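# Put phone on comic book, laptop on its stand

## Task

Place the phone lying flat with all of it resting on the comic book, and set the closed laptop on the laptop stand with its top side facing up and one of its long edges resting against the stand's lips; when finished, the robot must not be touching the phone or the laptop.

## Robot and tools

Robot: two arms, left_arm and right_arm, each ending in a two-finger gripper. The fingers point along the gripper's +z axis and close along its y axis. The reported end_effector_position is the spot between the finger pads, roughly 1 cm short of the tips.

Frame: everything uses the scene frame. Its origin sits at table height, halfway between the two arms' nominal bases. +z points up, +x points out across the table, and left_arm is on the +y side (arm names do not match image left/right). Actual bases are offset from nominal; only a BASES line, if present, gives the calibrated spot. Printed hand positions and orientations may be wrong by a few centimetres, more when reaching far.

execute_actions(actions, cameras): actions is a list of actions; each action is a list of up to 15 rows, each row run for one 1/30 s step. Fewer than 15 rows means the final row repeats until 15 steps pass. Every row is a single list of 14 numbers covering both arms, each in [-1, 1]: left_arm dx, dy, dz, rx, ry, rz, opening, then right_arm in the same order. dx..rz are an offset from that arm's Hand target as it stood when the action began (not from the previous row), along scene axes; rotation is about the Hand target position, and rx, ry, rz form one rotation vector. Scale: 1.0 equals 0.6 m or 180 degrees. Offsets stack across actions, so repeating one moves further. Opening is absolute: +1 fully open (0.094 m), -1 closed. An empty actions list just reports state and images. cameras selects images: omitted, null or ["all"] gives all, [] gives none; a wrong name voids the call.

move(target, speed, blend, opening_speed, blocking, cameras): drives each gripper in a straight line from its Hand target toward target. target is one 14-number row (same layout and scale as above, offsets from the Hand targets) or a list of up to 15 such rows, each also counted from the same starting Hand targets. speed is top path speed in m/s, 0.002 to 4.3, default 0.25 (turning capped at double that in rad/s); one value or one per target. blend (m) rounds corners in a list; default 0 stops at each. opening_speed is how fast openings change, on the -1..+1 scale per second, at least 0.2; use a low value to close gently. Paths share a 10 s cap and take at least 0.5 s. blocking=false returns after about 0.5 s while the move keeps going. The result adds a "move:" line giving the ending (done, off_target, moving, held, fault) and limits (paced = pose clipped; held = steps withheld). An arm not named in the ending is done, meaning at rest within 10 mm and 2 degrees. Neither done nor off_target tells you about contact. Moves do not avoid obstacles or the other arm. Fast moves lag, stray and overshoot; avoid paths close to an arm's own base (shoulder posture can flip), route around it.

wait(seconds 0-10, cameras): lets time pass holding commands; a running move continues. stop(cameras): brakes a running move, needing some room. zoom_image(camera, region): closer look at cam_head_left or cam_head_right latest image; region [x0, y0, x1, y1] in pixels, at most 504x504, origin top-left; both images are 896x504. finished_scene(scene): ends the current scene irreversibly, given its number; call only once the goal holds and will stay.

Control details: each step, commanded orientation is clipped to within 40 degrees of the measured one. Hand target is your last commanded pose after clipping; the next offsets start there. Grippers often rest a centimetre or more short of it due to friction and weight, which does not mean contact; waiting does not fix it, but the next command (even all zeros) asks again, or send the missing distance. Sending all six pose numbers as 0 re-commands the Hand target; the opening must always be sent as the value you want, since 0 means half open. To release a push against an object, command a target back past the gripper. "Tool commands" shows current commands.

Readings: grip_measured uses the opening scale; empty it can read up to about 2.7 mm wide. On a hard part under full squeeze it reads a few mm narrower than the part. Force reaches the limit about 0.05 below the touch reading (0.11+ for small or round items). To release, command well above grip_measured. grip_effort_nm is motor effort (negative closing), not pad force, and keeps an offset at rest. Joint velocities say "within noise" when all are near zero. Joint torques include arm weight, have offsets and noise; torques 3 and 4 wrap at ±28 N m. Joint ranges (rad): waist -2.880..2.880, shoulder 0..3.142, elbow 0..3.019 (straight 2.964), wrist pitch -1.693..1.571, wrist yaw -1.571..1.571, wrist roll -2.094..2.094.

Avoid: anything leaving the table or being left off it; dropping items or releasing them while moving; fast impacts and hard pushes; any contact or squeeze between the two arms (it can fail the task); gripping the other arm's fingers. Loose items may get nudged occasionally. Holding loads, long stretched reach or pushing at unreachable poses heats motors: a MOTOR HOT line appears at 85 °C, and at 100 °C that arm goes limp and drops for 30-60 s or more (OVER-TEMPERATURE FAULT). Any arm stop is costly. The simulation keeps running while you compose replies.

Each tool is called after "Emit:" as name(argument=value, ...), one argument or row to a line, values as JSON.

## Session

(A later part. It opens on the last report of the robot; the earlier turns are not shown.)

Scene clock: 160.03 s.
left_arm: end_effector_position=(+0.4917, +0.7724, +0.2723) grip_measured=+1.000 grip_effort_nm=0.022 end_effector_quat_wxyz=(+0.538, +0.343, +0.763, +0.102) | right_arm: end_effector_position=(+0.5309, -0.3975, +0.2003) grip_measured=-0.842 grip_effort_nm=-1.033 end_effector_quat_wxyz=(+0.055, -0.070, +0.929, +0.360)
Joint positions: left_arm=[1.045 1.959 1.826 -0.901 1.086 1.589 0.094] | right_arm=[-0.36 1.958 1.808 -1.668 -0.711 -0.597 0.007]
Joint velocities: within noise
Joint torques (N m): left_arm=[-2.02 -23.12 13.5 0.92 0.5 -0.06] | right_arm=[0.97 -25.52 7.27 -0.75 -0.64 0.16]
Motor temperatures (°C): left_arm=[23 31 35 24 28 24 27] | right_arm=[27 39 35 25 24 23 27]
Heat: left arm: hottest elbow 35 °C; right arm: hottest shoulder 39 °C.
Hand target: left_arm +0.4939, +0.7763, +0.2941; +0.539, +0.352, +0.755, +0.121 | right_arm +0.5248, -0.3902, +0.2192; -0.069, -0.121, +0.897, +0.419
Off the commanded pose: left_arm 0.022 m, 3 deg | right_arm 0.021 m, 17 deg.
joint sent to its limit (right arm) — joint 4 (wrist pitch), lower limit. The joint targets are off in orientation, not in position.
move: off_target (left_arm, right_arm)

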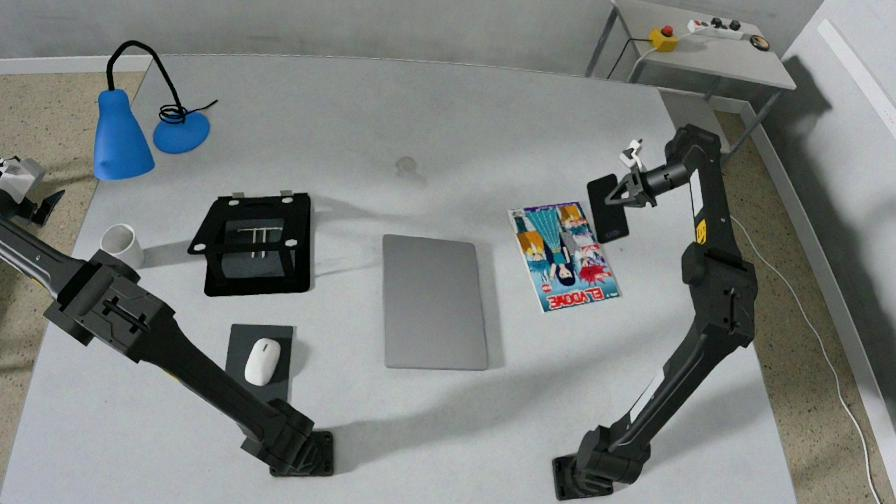

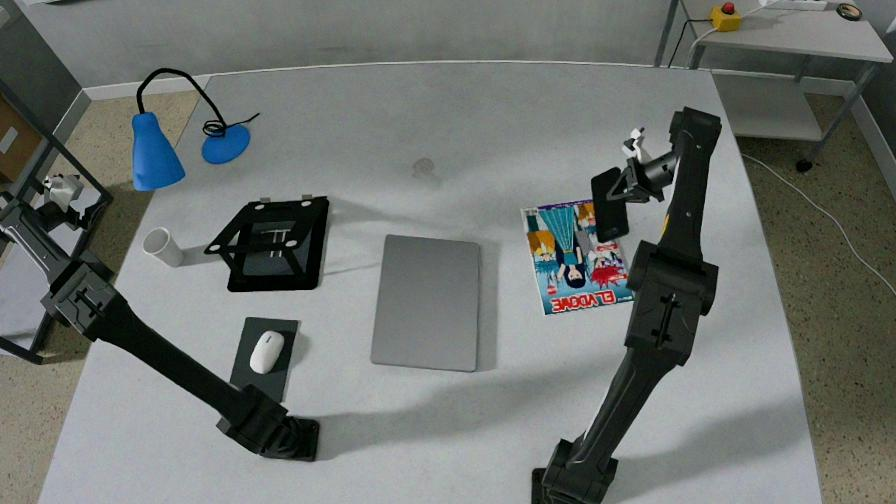

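Emit:
move(
  target=[0,0,0,0,0,0,1,0,0.0,-0.15,0,0,0,-0.92],
  speed=0.2,
)

Emit:
zoom_image(
  camera="cam_head_left",
  region=[500, 150, 650, 320],
)

Emit:
zoom_image(
  camera="cam_head_right",
  region=[500, 150, 650, 320],
)

Scene clock: 166.60 s.
left_arm: end_effector_position=(+0.4917, +0.7724, +0.2723) grip_measured=+1.000 grip_effort_nm=0.017 end_effector_quat_wxyz=(+0.538, +0.343, +0.763, +0.102) | right_arm: end_effector_position=(+0.5261, -0.3975, +0.1306) grip_measured=-0.842 grip_effort_nm=-1.043 end_effector_quat_wxyz=(+0.008, -0.091, +0.922, +0.377)
Joint positions: left_arm=[1.045 1.959 1.826 -0.901 1.086 1.589 0.094] | right_arm=[-0.358 2.07 1.782 -1.668 -0.689 -0.688 0.007]
Joint velocities: within noise
Joint torques (N m): left_arm=[-2.02 -24 13.72 1.06 0.5 -0.08] | right_arm=[1.2 -23.53 7.32 -0.98 -0.46 0.02]
Motor temperatures (°C): left_arm=[23 31 35 24 28 24 27] | right_arm=[27 38 35 25 24 23 27]
Heat: left arm: hottest elbow 35 °C; right arm: hottest shoulder 38 °C.
Hand target: left_arm +0.4939, +0.7763, +0.2941; +0.539, +0.352, +0.755, +0.121 | right_arm +0.5248, -0.3902, +0.1293; -0.069, -0.121, +0.897, +0.419
Off the commanded pose: left_arm 0.022 m, 3 deg | right_arm 0.008 m, 11 deg.
joint sent to its limit (right arm) — joint 4 (wrist pitch), lower limit. The joint targets are off in orientation, not in position.
move: off_target (left_arm, right_arm)

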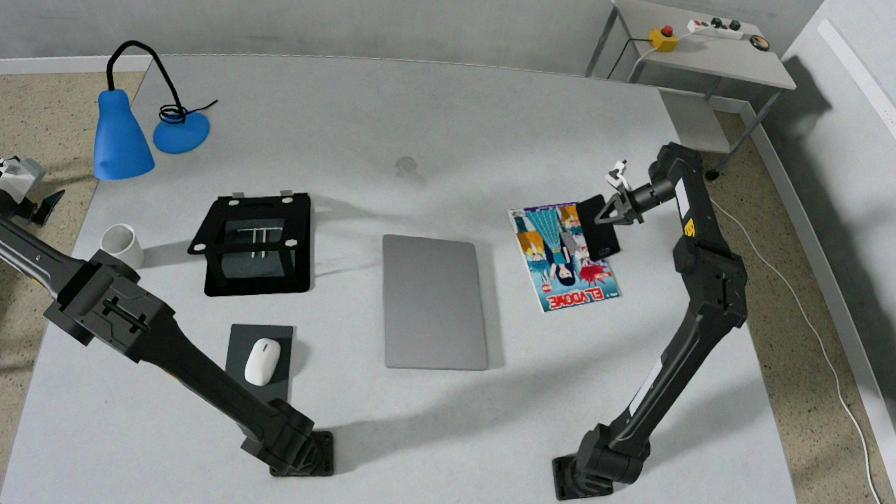

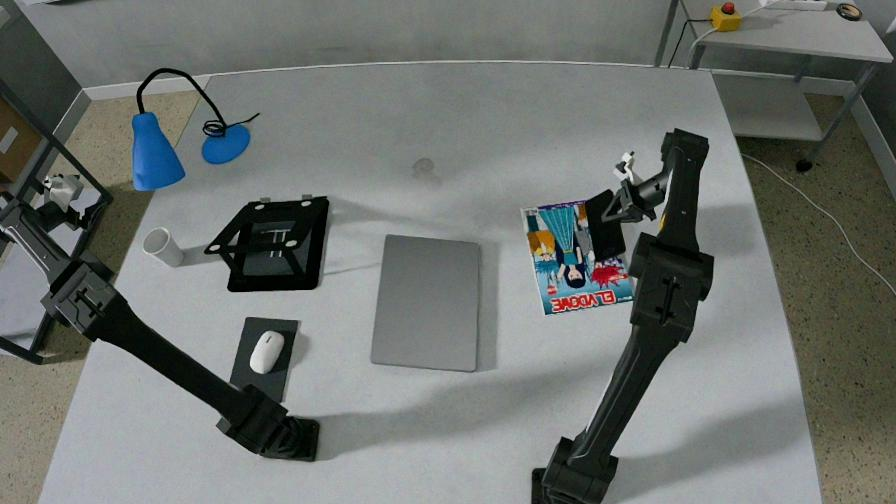

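Scaled by 2.965.

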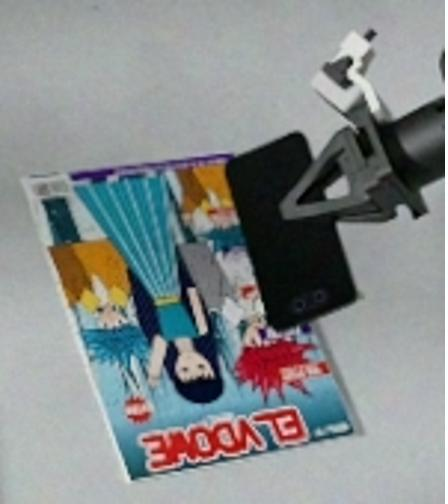

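Scaled by 2.965.

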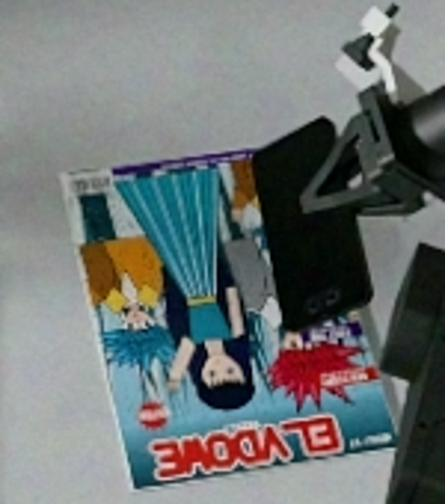

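Emit:
move(
  target=[0,0,0,0,0,0,1,0,0.06,-0.1,0,0,0,-0.92],
  speed=0.15,
)

Emit:
zoom_image(
  camera="cam_head_left",
  region=[500, 170, 650, 340],
)

Emit:
zoom_image(
  camera="cam_head_right",
  region=[500, 170, 650, 340],
)

Scene clock: 173.23 s.
left_arm: end_effector_position=(+0.4917, +0.7724, +0.2723) grip_measured=+1.000 grip_effort_nm=0.017 end_effector_quat_wxyz=(+0.538, +0.343, +0.763, +0.102) | right_arm: end_effector_position=(+0.5284, -0.3593, +0.0726) grip_measured=-0.842 grip_effort_nm=-1.043 end_effector_quat_wxyz=(-0.041, -0.115, +0.907, +0.402)
Joint positions: left_arm=[1.045 1.959 1.826 -0.901 1.086 1.589 0.094] | right_arm=[-0.293 2.182 1.782 -1.668 -0.699 -0.724 0.007]
Joint velocities: within noise
Joint torques (N m): left_arm=[-1.03 -23.65 13.74 0.88 0.53 -0.02] | right_arm=[0.91 -23.12 6.67 -1.11 -0.54 0.06]
Motor temperatures (°C): left_arm=[23 31 35 24 28 24 27] | right_arm=[27 38 35 25 24 23 27]
Heat: left arm: hottest elbow 35 °C; right arm: hottest shoulder 38 °C.
Hand target: left_arm +0.4939, +0.7763, +0.2941; +0.539, +0.352, +0.755, +0.121 | right_arm +0.5249, -0.3541, +0.0694; -0.069, -0.121, +0.897, +0.419
Off the commanded pose: left_arm 0.022 m, 3 deg | right_arm 0.007 m, 4 deg.
joint sent to its limit (right arm) — joint 4 (wrist pitch), lower limit. The joint targets are off in orientation, not in position.
move: off_target (left_arm, right_arm)

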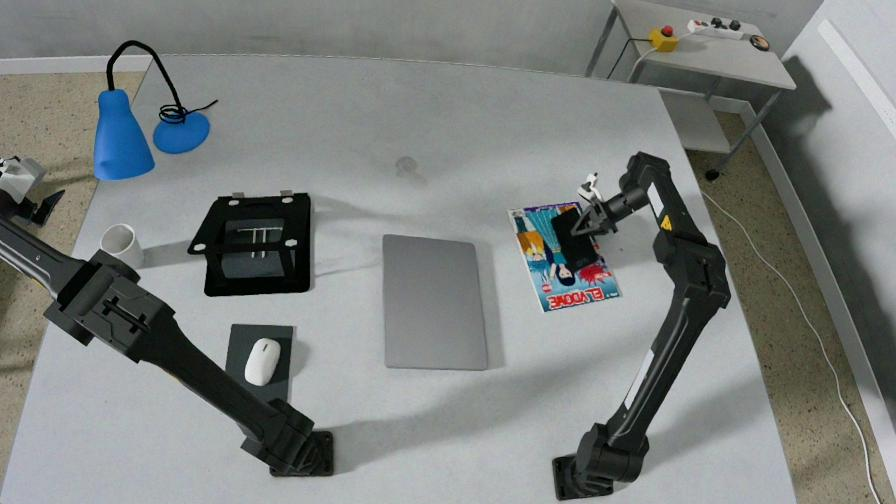

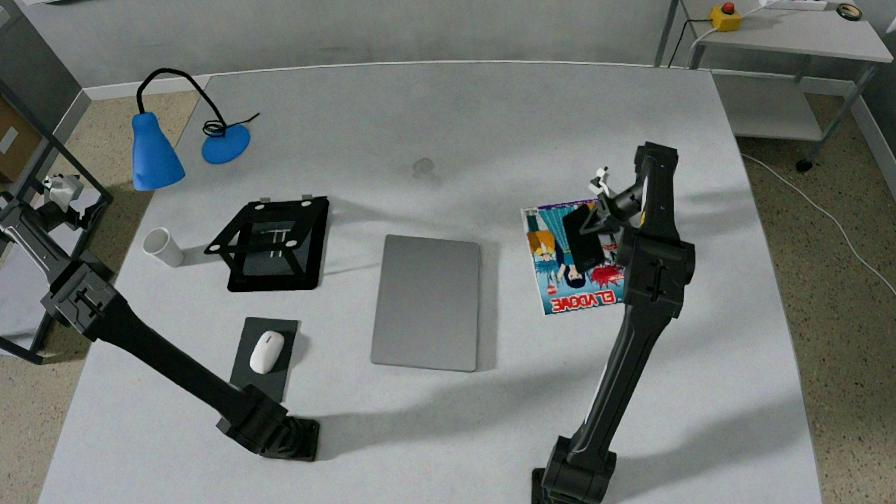

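Scaled by 2.965.

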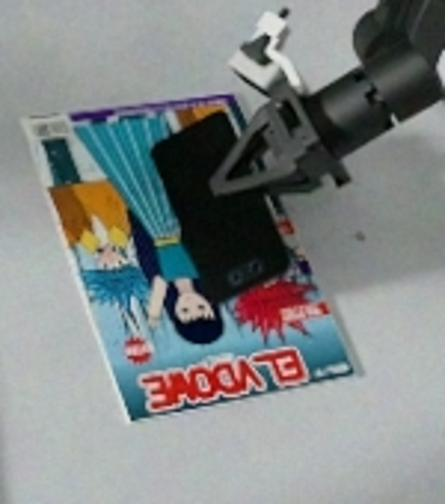

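Scaled by 2.965.

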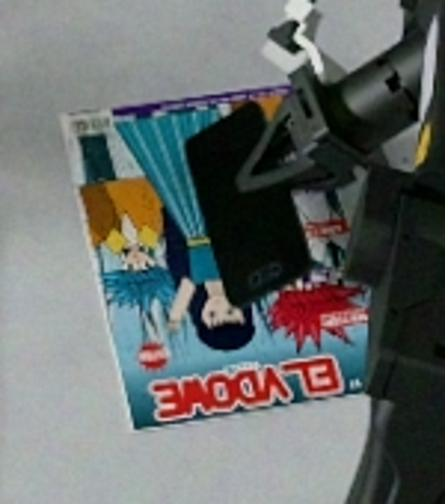

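Emit:
move(
  target=[0,0,0,0,0,0,1,0,0.008,-0.045,0.054,0.014,0,-0.92],
  speed=0.1,
)

Emit:
zoom_image(
  camera="cam_head_left",
  region=[500, 170, 650, 340],
)

Scene clock: 179.20 s.
left_arm: end_effector_position=(+0.4917, +0.7724, +0.2723) grip_measured=+1.000 grip_effort_nm=0.022 end_effector_quat_wxyz=(+0.538, +0.343, +0.763, +0.102) | right_arm: end_effector_position=(+0.5306, -0.3445, +0.0523) grip_measured=-0.842 grip_effort_nm=-1.038 end_effector_quat_wxyz=(-0.024, -0.111, +0.881, +0.460)
Joint positions: left_arm=[1.045 1.959 1.826 -0.901 1.086 1.589 0.094] | right_arm=[-0.293 2.235 1.765 -1.668 -0.818 -0.791 0.007]
Joint velocities: within noise
Joint torques (N m): left_arm=[-1.49 -23.88 13.55 1.18 0.5 -0.02] | right_arm=[-0.38 -23.06 6.04 -1.18 -0.6 0.04]
Motor temperatures (°C): left_arm=[23 31 35 24 28 24 27] | right_arm=[27 38 35 25 24 23 27]
Heat: left arm: hottest elbow 35 °C; right arm: hottest shoulder 38 °C.
Hand target: left_arm +0.4939, +0.7763, +0.2941; +0.539, +0.352, +0.755, +0.121 | right_arm +0.5249, -0.3493, +0.0424; -0.078, -0.118, +0.857, +0.496
Off the commanded pose: left_arm 0.022 m, 3 deg | right_arm 0.012 m, 8 deg.
joint sent to its limit (right arm) — joint 4 (wrist pitch), lower limit. The joint targets are off in orientation, not in position.
move: off_target (left_arm, right_arm)

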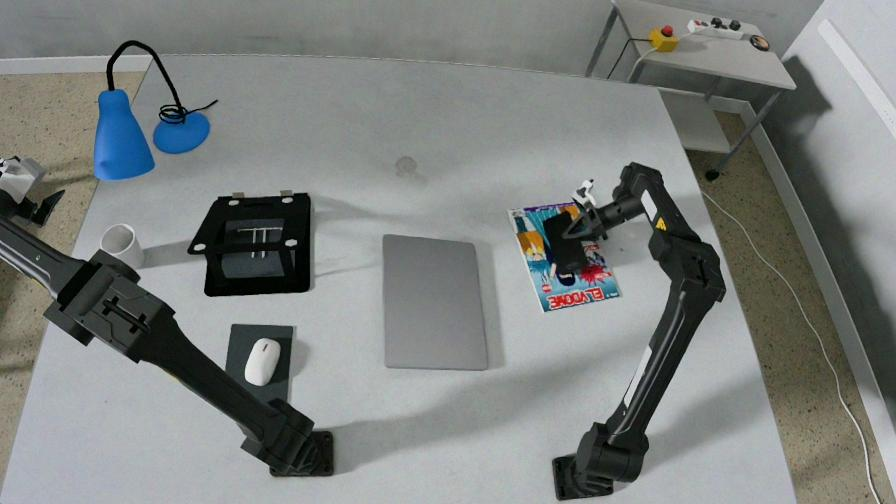

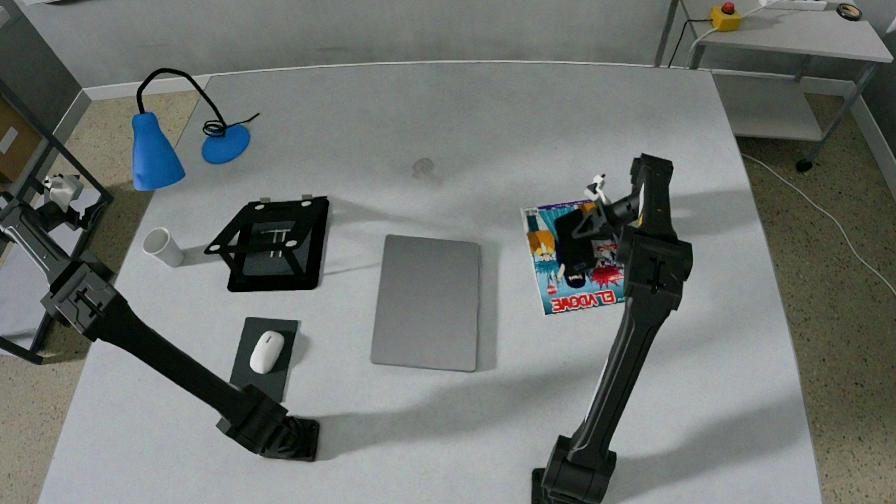

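Scaled by 2.965.

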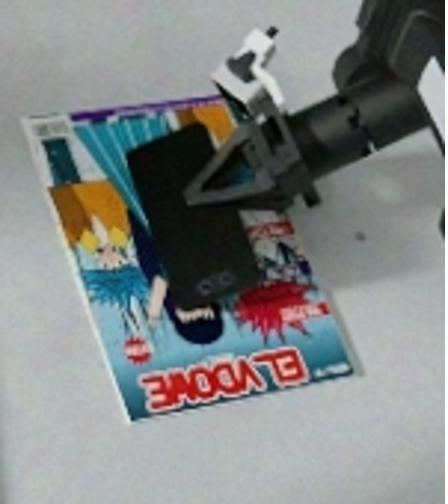

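Emit:
move(
  target=[0,0,0,0,0,0,1,0,-0.01,-0.02,0,0,0,-0.92],
  speed=0.05,
)

Emit:
zoom_image(
  camera="cam_head_left",
  region=[500, 170, 650, 340],
)

Scene clock: 184.47 s.
left_arm: end_effector_position=(+0.4917, +0.7724, +0.2723) grip_measured=+1.000 grip_effort_nm=0.022 end_effector_quat_wxyz=(+0.538, +0.343, +0.763, +0.102) | right_arm: end_effector_position=(+0.5289, -0.3480, +0.0430) grip_measured=-0.842 grip_effort_nm=-1.043 end_effector_quat_wxyz=(-0.028, -0.110, +0.879, +0.463)
Joint positions: left_arm=[1.045 1.959 1.826 -0.901 1.086 1.589 0.094] | right_arm=[-0.3 2.253 1.765 -1.668 -0.817 -0.802 0.007]
Joint velocities: within noise
Joint torques (N m): left_arm=[-1.38 -23.71 13.87 1.05 0.53 -0.06] | right_arm=[-0.56 -22.42 6.63 -1.22 -0.38 0]
Motor temperatures (°C): left_arm=[23 31 35 24 28 24 27] | right_arm=[27 38 35 25 24 23 27]
Heat: left arm: hottest elbow 35 °C; right arm: hottest shoulder 38 °C.
Hand target: left_arm +0.4939, +0.7763, +0.2941; +0.539, +0.352, +0.755, +0.121 | right_arm +0.5249, -0.3553, +0.0304; -0.078, -0.118, +0.857, +0.496
Off the commanded pose: left_arm 0.022 m, 3 deg | right_arm 0.015 m, 7 deg.
joint sent to its limit (right arm) — joint 4 (wrist pitch), lower limit. The joint targets are off in orientation, not in position.
move: off_target (left_arm, right_arm)

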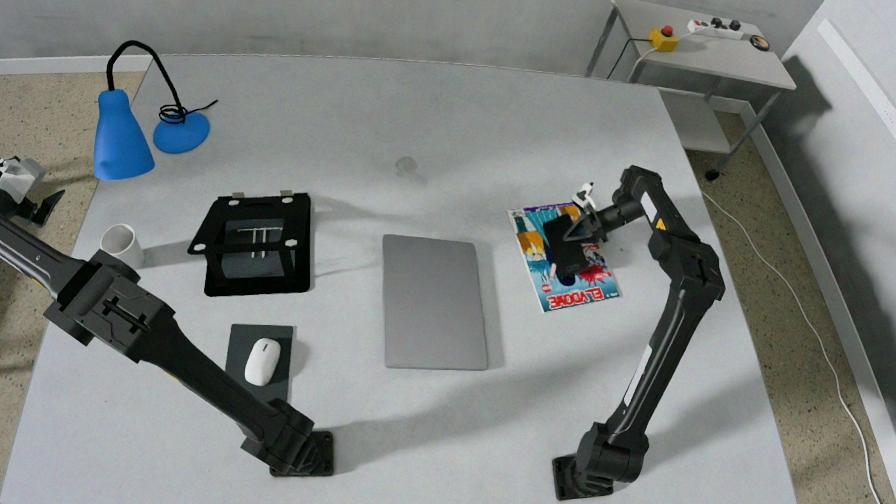

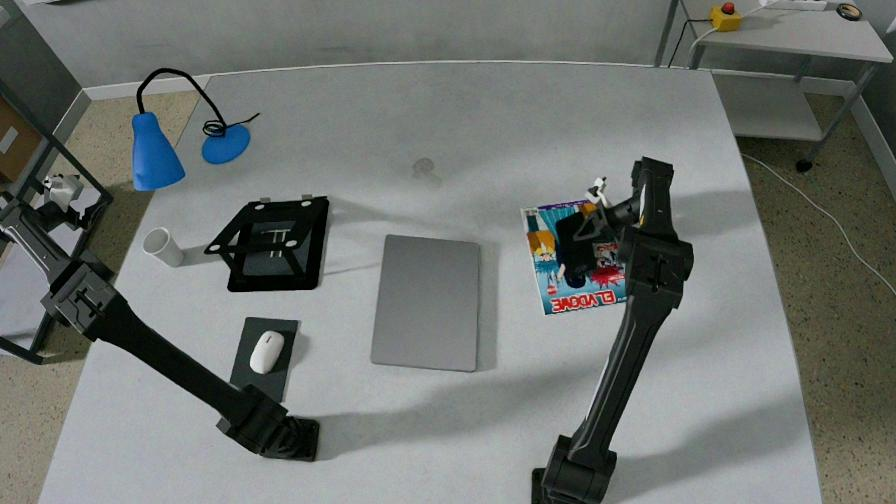

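Scaled by 2.965.

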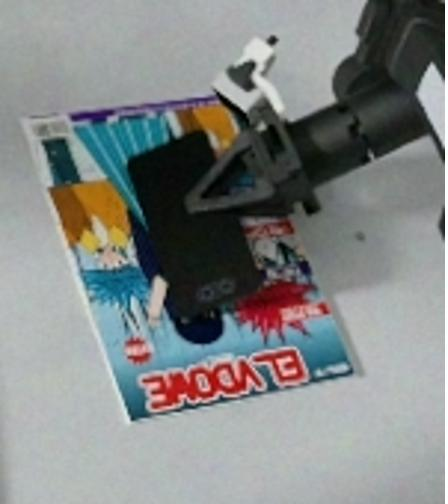

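Lower a bit more.

Emit:
move(
  target=[0,0,0,0,0,0,1,0,-0.005,-0.02,0,0,0,-0.92],
  speed=0.05,
)

Emit:
zoom_image(
  camera="cam_head_left",
  region=[500, 170, 650, 340],
)

Emit:
zoom_image(
  camera="cam_head_right",
  region=[500, 170, 650, 340],
)

Scene clock: 188.17 s.
left_arm: end_effector_position=(+0.4917, +0.7724, +0.2723) grip_measured=+1.000 grip_effort_nm=0.022 end_effector_quat_wxyz=(+0.538, +0.343, +0.763, +0.102) | right_arm: end_effector_position=(+0.5266, -0.3498, +0.0394) grip_measured=-0.842 grip_effort_nm=-1.038 end_effector_quat_wxyz=(-0.034, -0.103, +0.878, +0.467)
Joint positions: left_arm=[1.045 1.959 1.826 -0.901 1.086 1.589 0.094] | right_arm=[-0.305 2.262 1.765 -1.678 -0.82 -0.802 0.007]
Joint velocities: within noise
Joint torques (N m): left_arm=[-1.2 -23.65 13.67 1.21 0.49 -0.01] | right_arm=[-0.38 -21.71 7.15 -0.77 -0.15 -0.13]
Motor temperatures (°C): left_arm=[23 31 35 24 28 24 27] | right_arm=[27 38 35 25 24 23 27]
Heat: left arm: hottest elbow 35 °C; right arm: hottest shoulder 38 °C.
Hand target: left_arm +0.4939, +0.7763, +0.2941; +0.539, +0.352, +0.755, +0.121 | right_arm +0.5249, -0.3584, +0.0182; -0.078, -0.117, +0.857, +0.496
Off the commanded pose: left_arm 0.022 m, 3 deg | right_arm 0.023 m, 7 deg.
joint sent to its limit (right arm) — joint 4 (wrist pitch), lower limit. The joint targets are off in orientation, not in position.
move: off_target (left_arm, right_arm)

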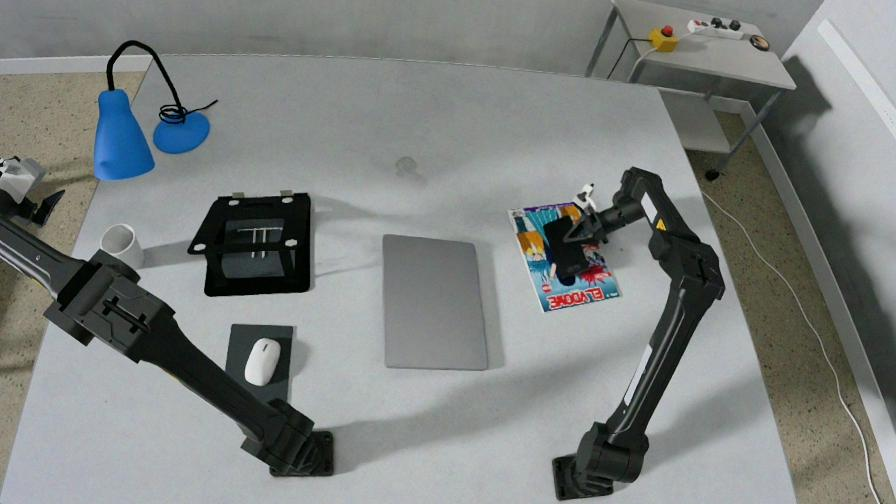

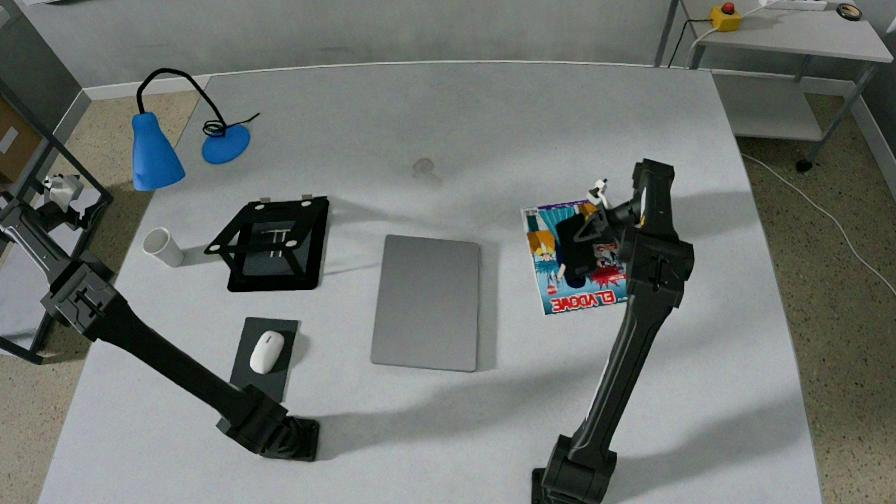

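Scaled by 2.965.

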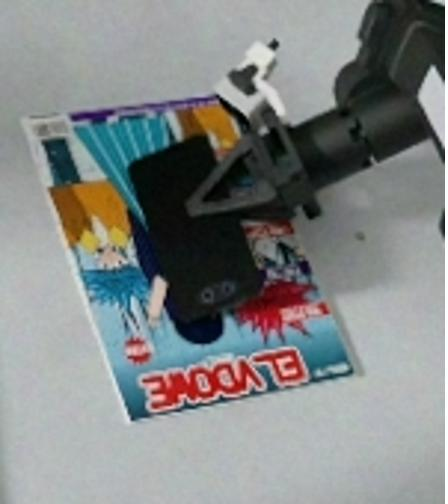

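Scaled by 2.965.

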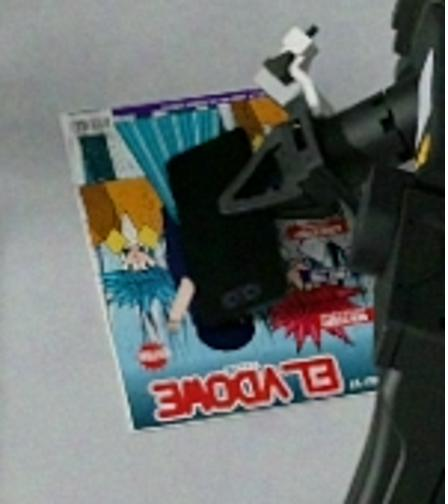

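Emit:
move(
  target=[
    [0,0,0,0,0,0,1,0.0,0.01,0.028,0,0,0,-0.92],
    [0,0,0,0,0,0,1,0.0,0.01,0.028,0,0,0,-0.25],
  ],
  speed=0.05,
  opening_speed=0.2,
)

Emit:
zoom_image(
  camera="cam_head_left",
  region=[500, 170, 650, 340],
)

Emit:
zoom_image(
  camera="cam_head_right",
  region=[500, 170, 650, 340],
)

Scene clock: 203.83 s.
left_arm: end_effector_position=(+0.4917, +0.7724, +0.2723) grip_measured=+1.000 grip_effort_nm=0.022 end_effector_quat_wxyz=(+0.538, +0.343, +0.763, +0.102) | right_arm: end_effector_position=(+0.5265, -0.3498, +0.0393) grip_measured=-0.252 grip_effort_nm=0.061 end_effector_quat_wxyz=(-0.035, -0.102, +0.878, +0.467)
Joint positions: left_arm=[1.045 1.959 1.826 -0.901 1.086 1.589 0.094] | right_arm=[-0.305 2.262 1.765 -1.678 -0.819 -0.799 0.035]
Joint velocities: within noise
Joint torques (N m): left_arm=[-2.2 -23.53 13.78 1.25 0.54 -0.04] | right_arm=[0.09 -24 6.28 -0.9 -0.39 0.03]
Motor temperatures (°C): left_arm=[23 32 35 24 28 24 27] | right_arm=[27 38 35 25 24 23 27]
Heat: left arm: hottest elbow 35 °C; right arm: hottest shoulder 38 °C.
Hand target: left_arm +0.4939, +0.7763, +0.2941; +0.539, +0.352, +0.755, +0.121 | right_arm +0.5248, -0.3524, +0.0351; -0.078, -0.118, +0.857, +0.496
Off the commanded pose: left_arm 0.022 m, 3 deg | right_arm 0.005 m, 7 deg.
joint sent to its limit (right arm) — joint 4 (wrist pitch), lower limit. The joint targets are off in orientation, not in position.
move: off_target (left_arm, right_arm); target 2's new opening was sent with right_arm's hand 0.006 m and 7 deg from that target

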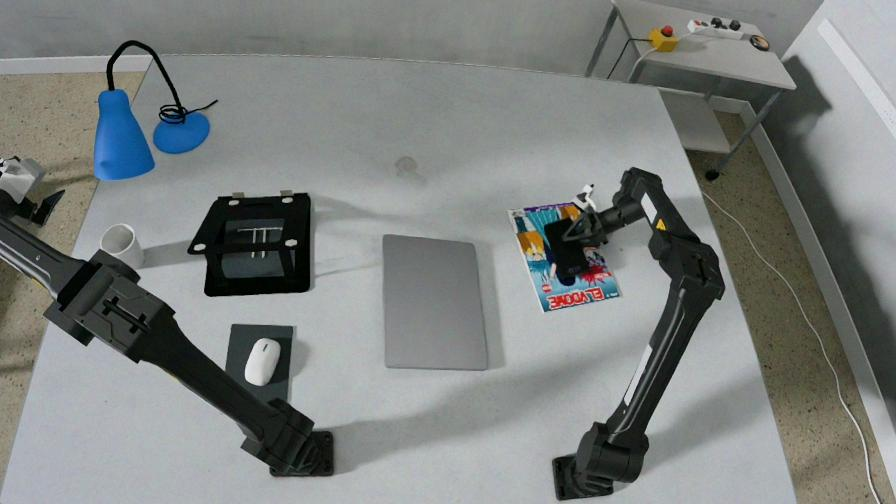

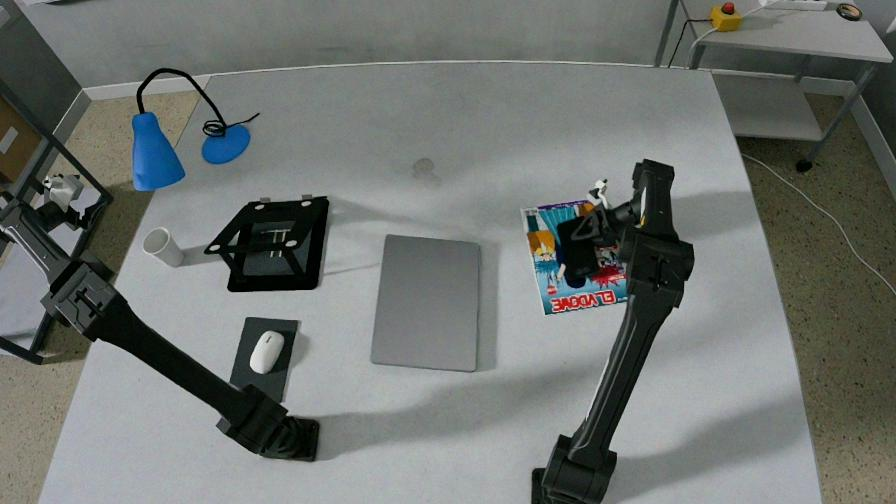

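Scaled by 2.965.

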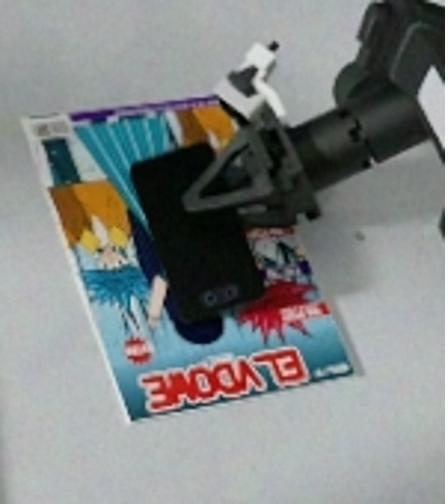

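Scaled by 2.965.

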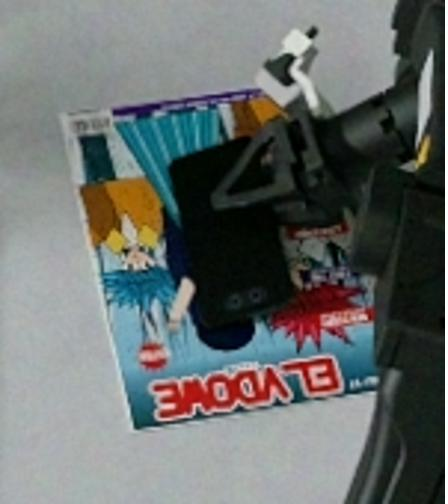

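Emit:
move(
  target=[0,0,0,0,0,0,1,0.018,-0.1,0,0,0,0,-0.25],
  speed=0.06,
)

Emit:
zoom_image(
  camera="cam_head_left",
  region=[500, 170, 650, 340],
)

Emit:
zoom_image(
  camera="cam_head_right",
  region=[500, 170, 650, 340],
)

Scene clock: 207.97 s.
left_arm: end_effector_position=(+0.4917, +0.7724, +0.2723) grip_measured=+1.000 grip_effort_nm=0.027 end_effector_quat_wxyz=(+0.538, +0.343, +0.763, +0.102) | right_arm: end_effector_position=(+0.5233, -0.4019, +0.0399) grip_measured=-0.251 grip_effort_nm=0.056 end_effector_quat_wxyz=(-0.016, -0.082, +0.889, +0.450)
Joint positions: left_arm=[1.045 1.959 1.826 -0.901 1.086 1.589 0.094] | right_arm=[-0.388 2.262 1.786 -1.678 -0.779 -0.813 0.035]
Joint velocities: within noise
Joint torques (N m): left_arm=[-1.96 -24.23 13.79 1.14 0.51 -0.02] | right_arm=[-0.32 -22.42 10.04 -0.9 -0.29 0.03]
Motor temperatures (°C): left_arm=[23 32 35 24 28 24 27] | right_arm=[27 37 35 25 24 23 27]
Heat: left arm: hottest elbow 35 °C; right arm: hottest shoulder 37 °C.
Hand target: left_arm +0.4939, +0.7763, +0.2941; +0.539, +0.352, +0.755, +0.121 | right_arm +0.5355, -0.4124, +0.0350; -0.078, -0.117, +0.857, +0.496
Off the commanded pose: left_arm 0.022 m, 3 deg | right_arm 0.017 m, 10 deg.
joint sent to its limit (right arm) — joint 4 (wrist pitch), lower limit. The joint targets are off in orientation, not in position.
move: off_target (left_arm, right_arm)

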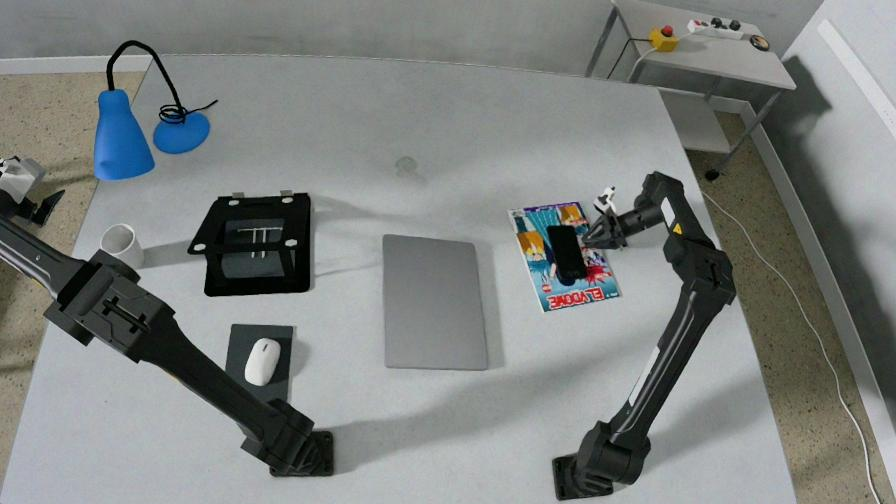

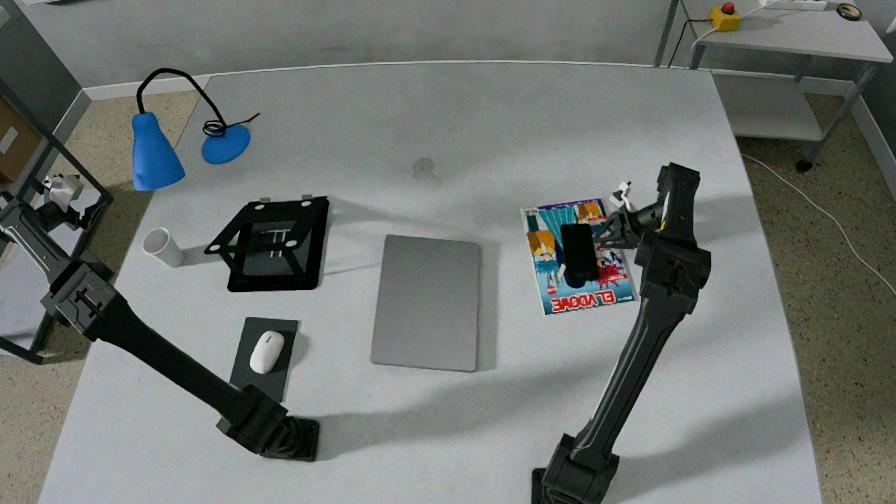

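Scaled by 2.965.

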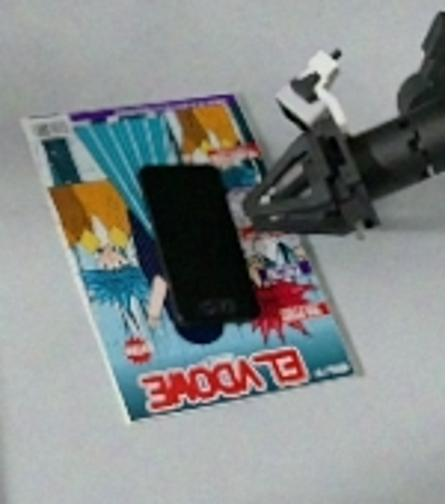

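Scaled by 2.965.

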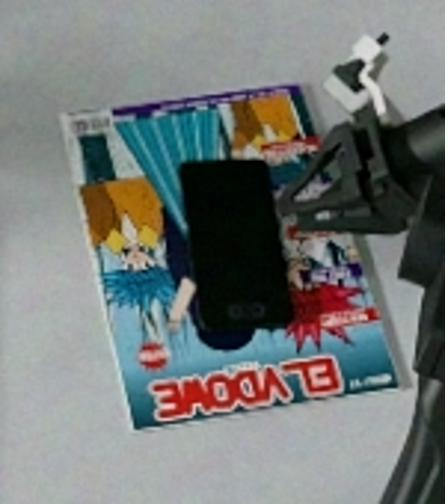

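Emit:
move(
  target=[
    [0,0,0,0,0,0,1,0.01,-0.07,0.25,0,0,0,-0.25],
    [-0.073,-0.877,-0.073,0.203,0.321,-0.196,1,-0.509,0.2,0.3,-0.211,-0.289,0.3726,-0.25],
  ],
  speed=0.25,
  blend=0.03,
)

Emit:
zoom_image(
  camera="cam_head_left",
  region=[500, 170, 650, 340],
)

Scene clock: 271.77 s.
left_arm: end_effector_position=(+0.4436, +0.2522, +0.2430) grip_measured=+1.000 grip_effort_nm=0.017 end_effector_quat_wxyz=(-0.002, +0.708, +0.706, -0.005) | right_arm: end_effector_position=(+0.2318, -0.2948, +0.2186) grip_measured=-0.251 grip_effort_nm=0.051 end_effector_quat_wxyz=(+0.001, +0.702, -0.712, -0.001)
Joint positions: left_arm=[-0.003 1.426 1.357 -1.512 0.004 1.6 0.094] | right_arm=[0.052 1.018 0.955 -1.511 0 -1.499 0.035]
Joint velocities: within noise
Joint torques (N m): left_arm=[-2.32 -12.75 13.12 -0.25 -0.09 -0.06] | right_arm=[1.32 -7 7.28 0.46 0.04 0.11]
Motor temperatures (°C): left_arm=[23 32 36 24 28 24 27] | right_arm=[27 37 37 25 24 23 26]
Heat: left arm: hottest elbow 36 °C; right arm: hottest shoulder 37 °C.
Hand target: left_arm +0.4502, +0.2500, +0.2504; +0.000, +0.708, +0.707, -0.001 | right_arm +0.2301, -0.2924, +0.2149; +0.000, +0.707, -0.707, +0.001
Off the commanded pose: left_arm 0.010 m, 1 deg | right_arm 0.005 m, 1 deg.
move: done

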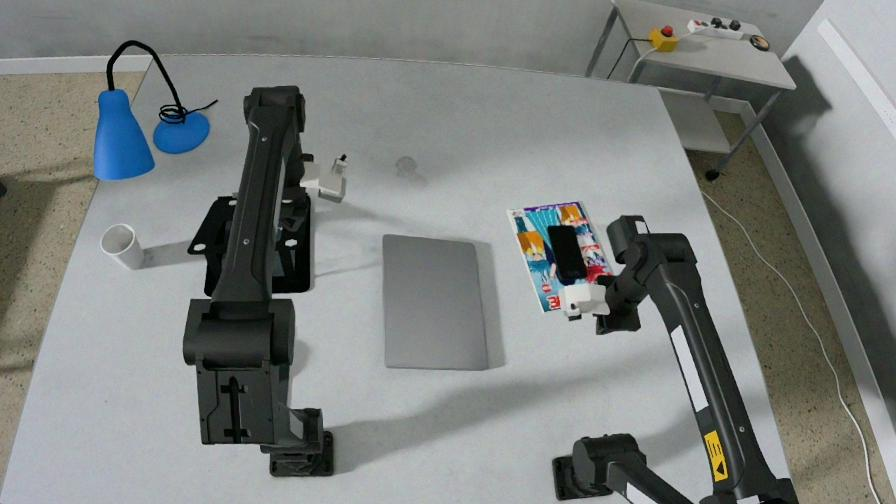

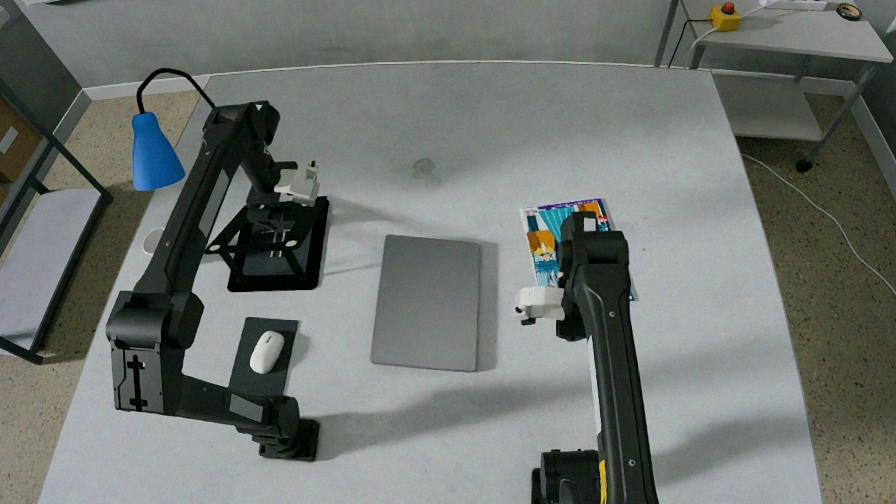

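Scaled by 2.965.

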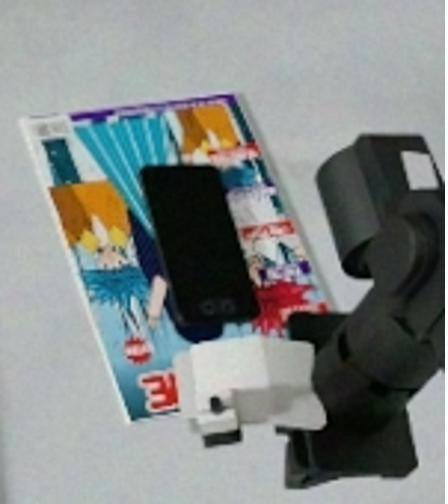

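Emit:
move(
  target=[0.045,-0.083,-0.333,0,0,0,-1,0.01,0.2,-0.275,0,0,0,-1],
  speed=0.2,
)

Scene clock: 279.60 s.
left_arm: end_effector_position=(+0.4763, +0.2055, +0.0529) grip_measured=-0.981 grip_effort_nm=-0.994 end_effector_quat_wxyz=(-0.001, +0.706, +0.708, -0.004) | right_arm: end_effector_position=(+0.2394, -0.1740, +0.0576) grip_measured=-0.991 grip_effort_nm=-0.501 end_effector_quat_wxyz=(-0.007, +0.706, -0.708, +0.002)
Joint positions: left_arm=[-0.11 1.665 1.107 -1.02 0.004 1.487 0.001] | right_arm=[0.464 1.277 0.698 -0.976 0 -1.099 0]
Joint velocities: within noise
Joint torques (N m): left_arm=[-1.85 -15.38 8.44 0.54 -0.02 -0.06] | right_arm=[1.2 -7.88 6.31 0.49 0.05 0.24]
Motor temperatures (°C): left_arm=[23 31 36 24 28 24 27] | right_arm=[27 37 36 25 24 23 26]
Heat: left arm: hottest elbow 36 °C; right arm: hottest shoulder 37 °C.
Hand target: left_arm +0.4772, +0.2001, +0.0507; +0.000, +0.708, +0.707, -0.001 | right_arm +0.2362, -0.1724, +0.0500; +0.000, +0.707, -0.707, +0.001
Off the commanded pose: left_arm 0.006 m, 0 deg | right_arm 0.009 m, 1 deg.
move: done

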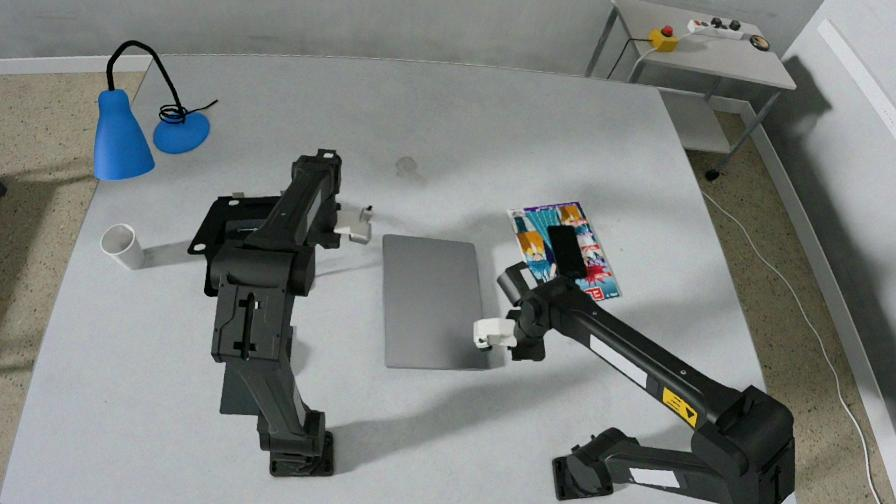

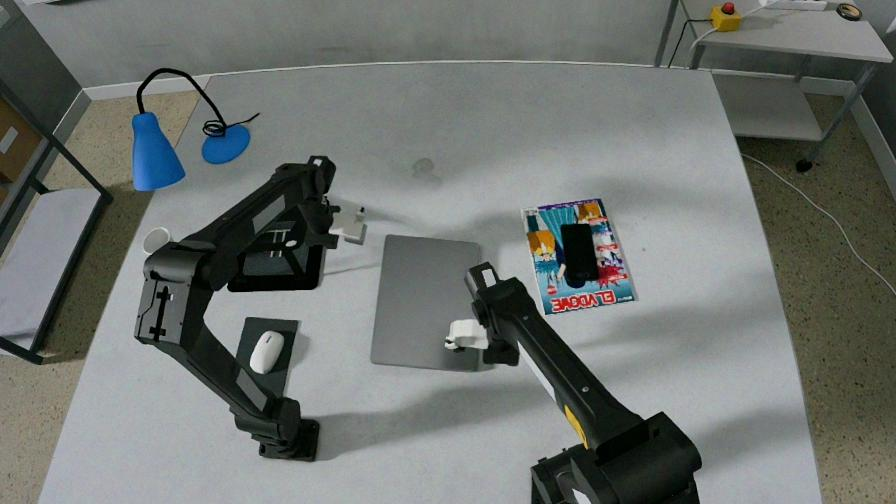

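Emit:
move(
  target=[
    [0,0,-0.054,0,0,0,-1,0,0,-0.054,0,0,0,-1],
    [-0.002,-0.07,-0.054,0,0,0,-1,-0.004,0.074,-0.054,0,0,0,-1],
  ],
  speed=0.12,
)

Emit:
zoom_image(
  camera="cam_head_right",
  region=[300, 180, 520, 390],
)

Emit:
zoom_image(
  camera="cam_head_left",
  region=[330, 200, 550, 400],
)

Scene clock: 287.97 s.
left_arm: end_effector_position=(+0.4720, +0.1617, +0.0216) grip_measured=-0.981 grip_effort_nm=-0.994 end_effector_quat_wxyz=(-0.001, +0.708, +0.706, -0.003) | right_arm: end_effector_position=(+0.2183, -0.1422, +0.0123) grip_measured=-0.991 grip_effort_nm=-0.496 end_effector_quat_wxyz=(+0.015, +0.706, -0.708, -0.003)
Joint positions: left_arm=[-0.208 1.715 1.076 -0.936 0.003 1.395 0.001] | right_arm=[0.591 1.398 0.66 -0.864 0 -0.972 0]
Joint velocities: within noise
Joint torques (N m): left_arm=[-2.78 -15.03 9.03 0.83 -0.08 -0.04] | right_arm=[1.08 -8.7 8.88 0.4 0.01 0.18]
Motor temperatures (°C): left_arm=[23 31 36 24 27 24 27] | right_arm=[27 37 36 25 24 23 26]
Heat: left arm: hottest elbow 36 °C; right arm: hottest shoulder 37 °C.
Hand target: left_arm +0.4759, +0.1581, +0.0182; +0.000, +0.708, +0.707, -0.001 | right_arm +0.2337, -0.1280, +0.0175; +0.000, +0.707, -0.707, +0.001
Off the commanded pose: left_arm 0.006 m, 0 deg | right_arm 0.022 m, 2 deg.
move: off_target (right_arm)

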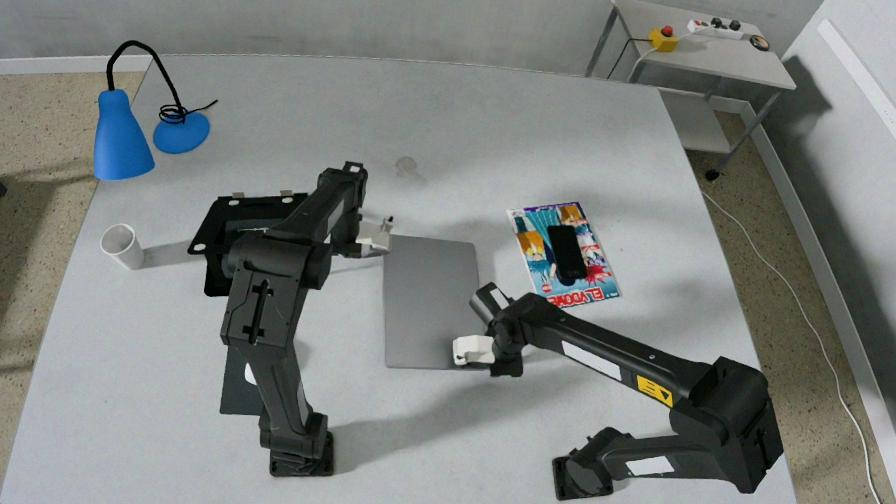

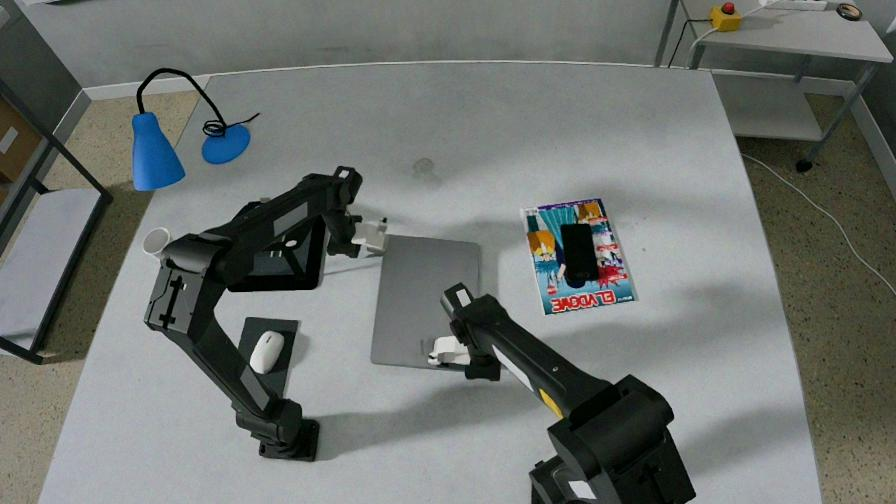

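Scaled by 2.291.

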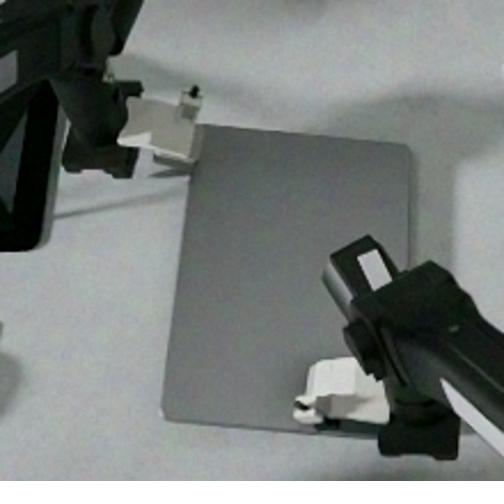

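Scaled by 2.291.

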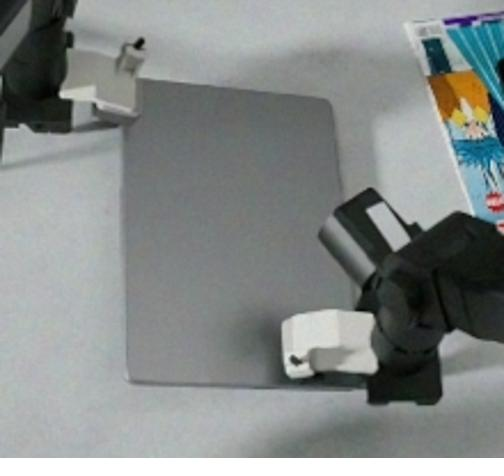

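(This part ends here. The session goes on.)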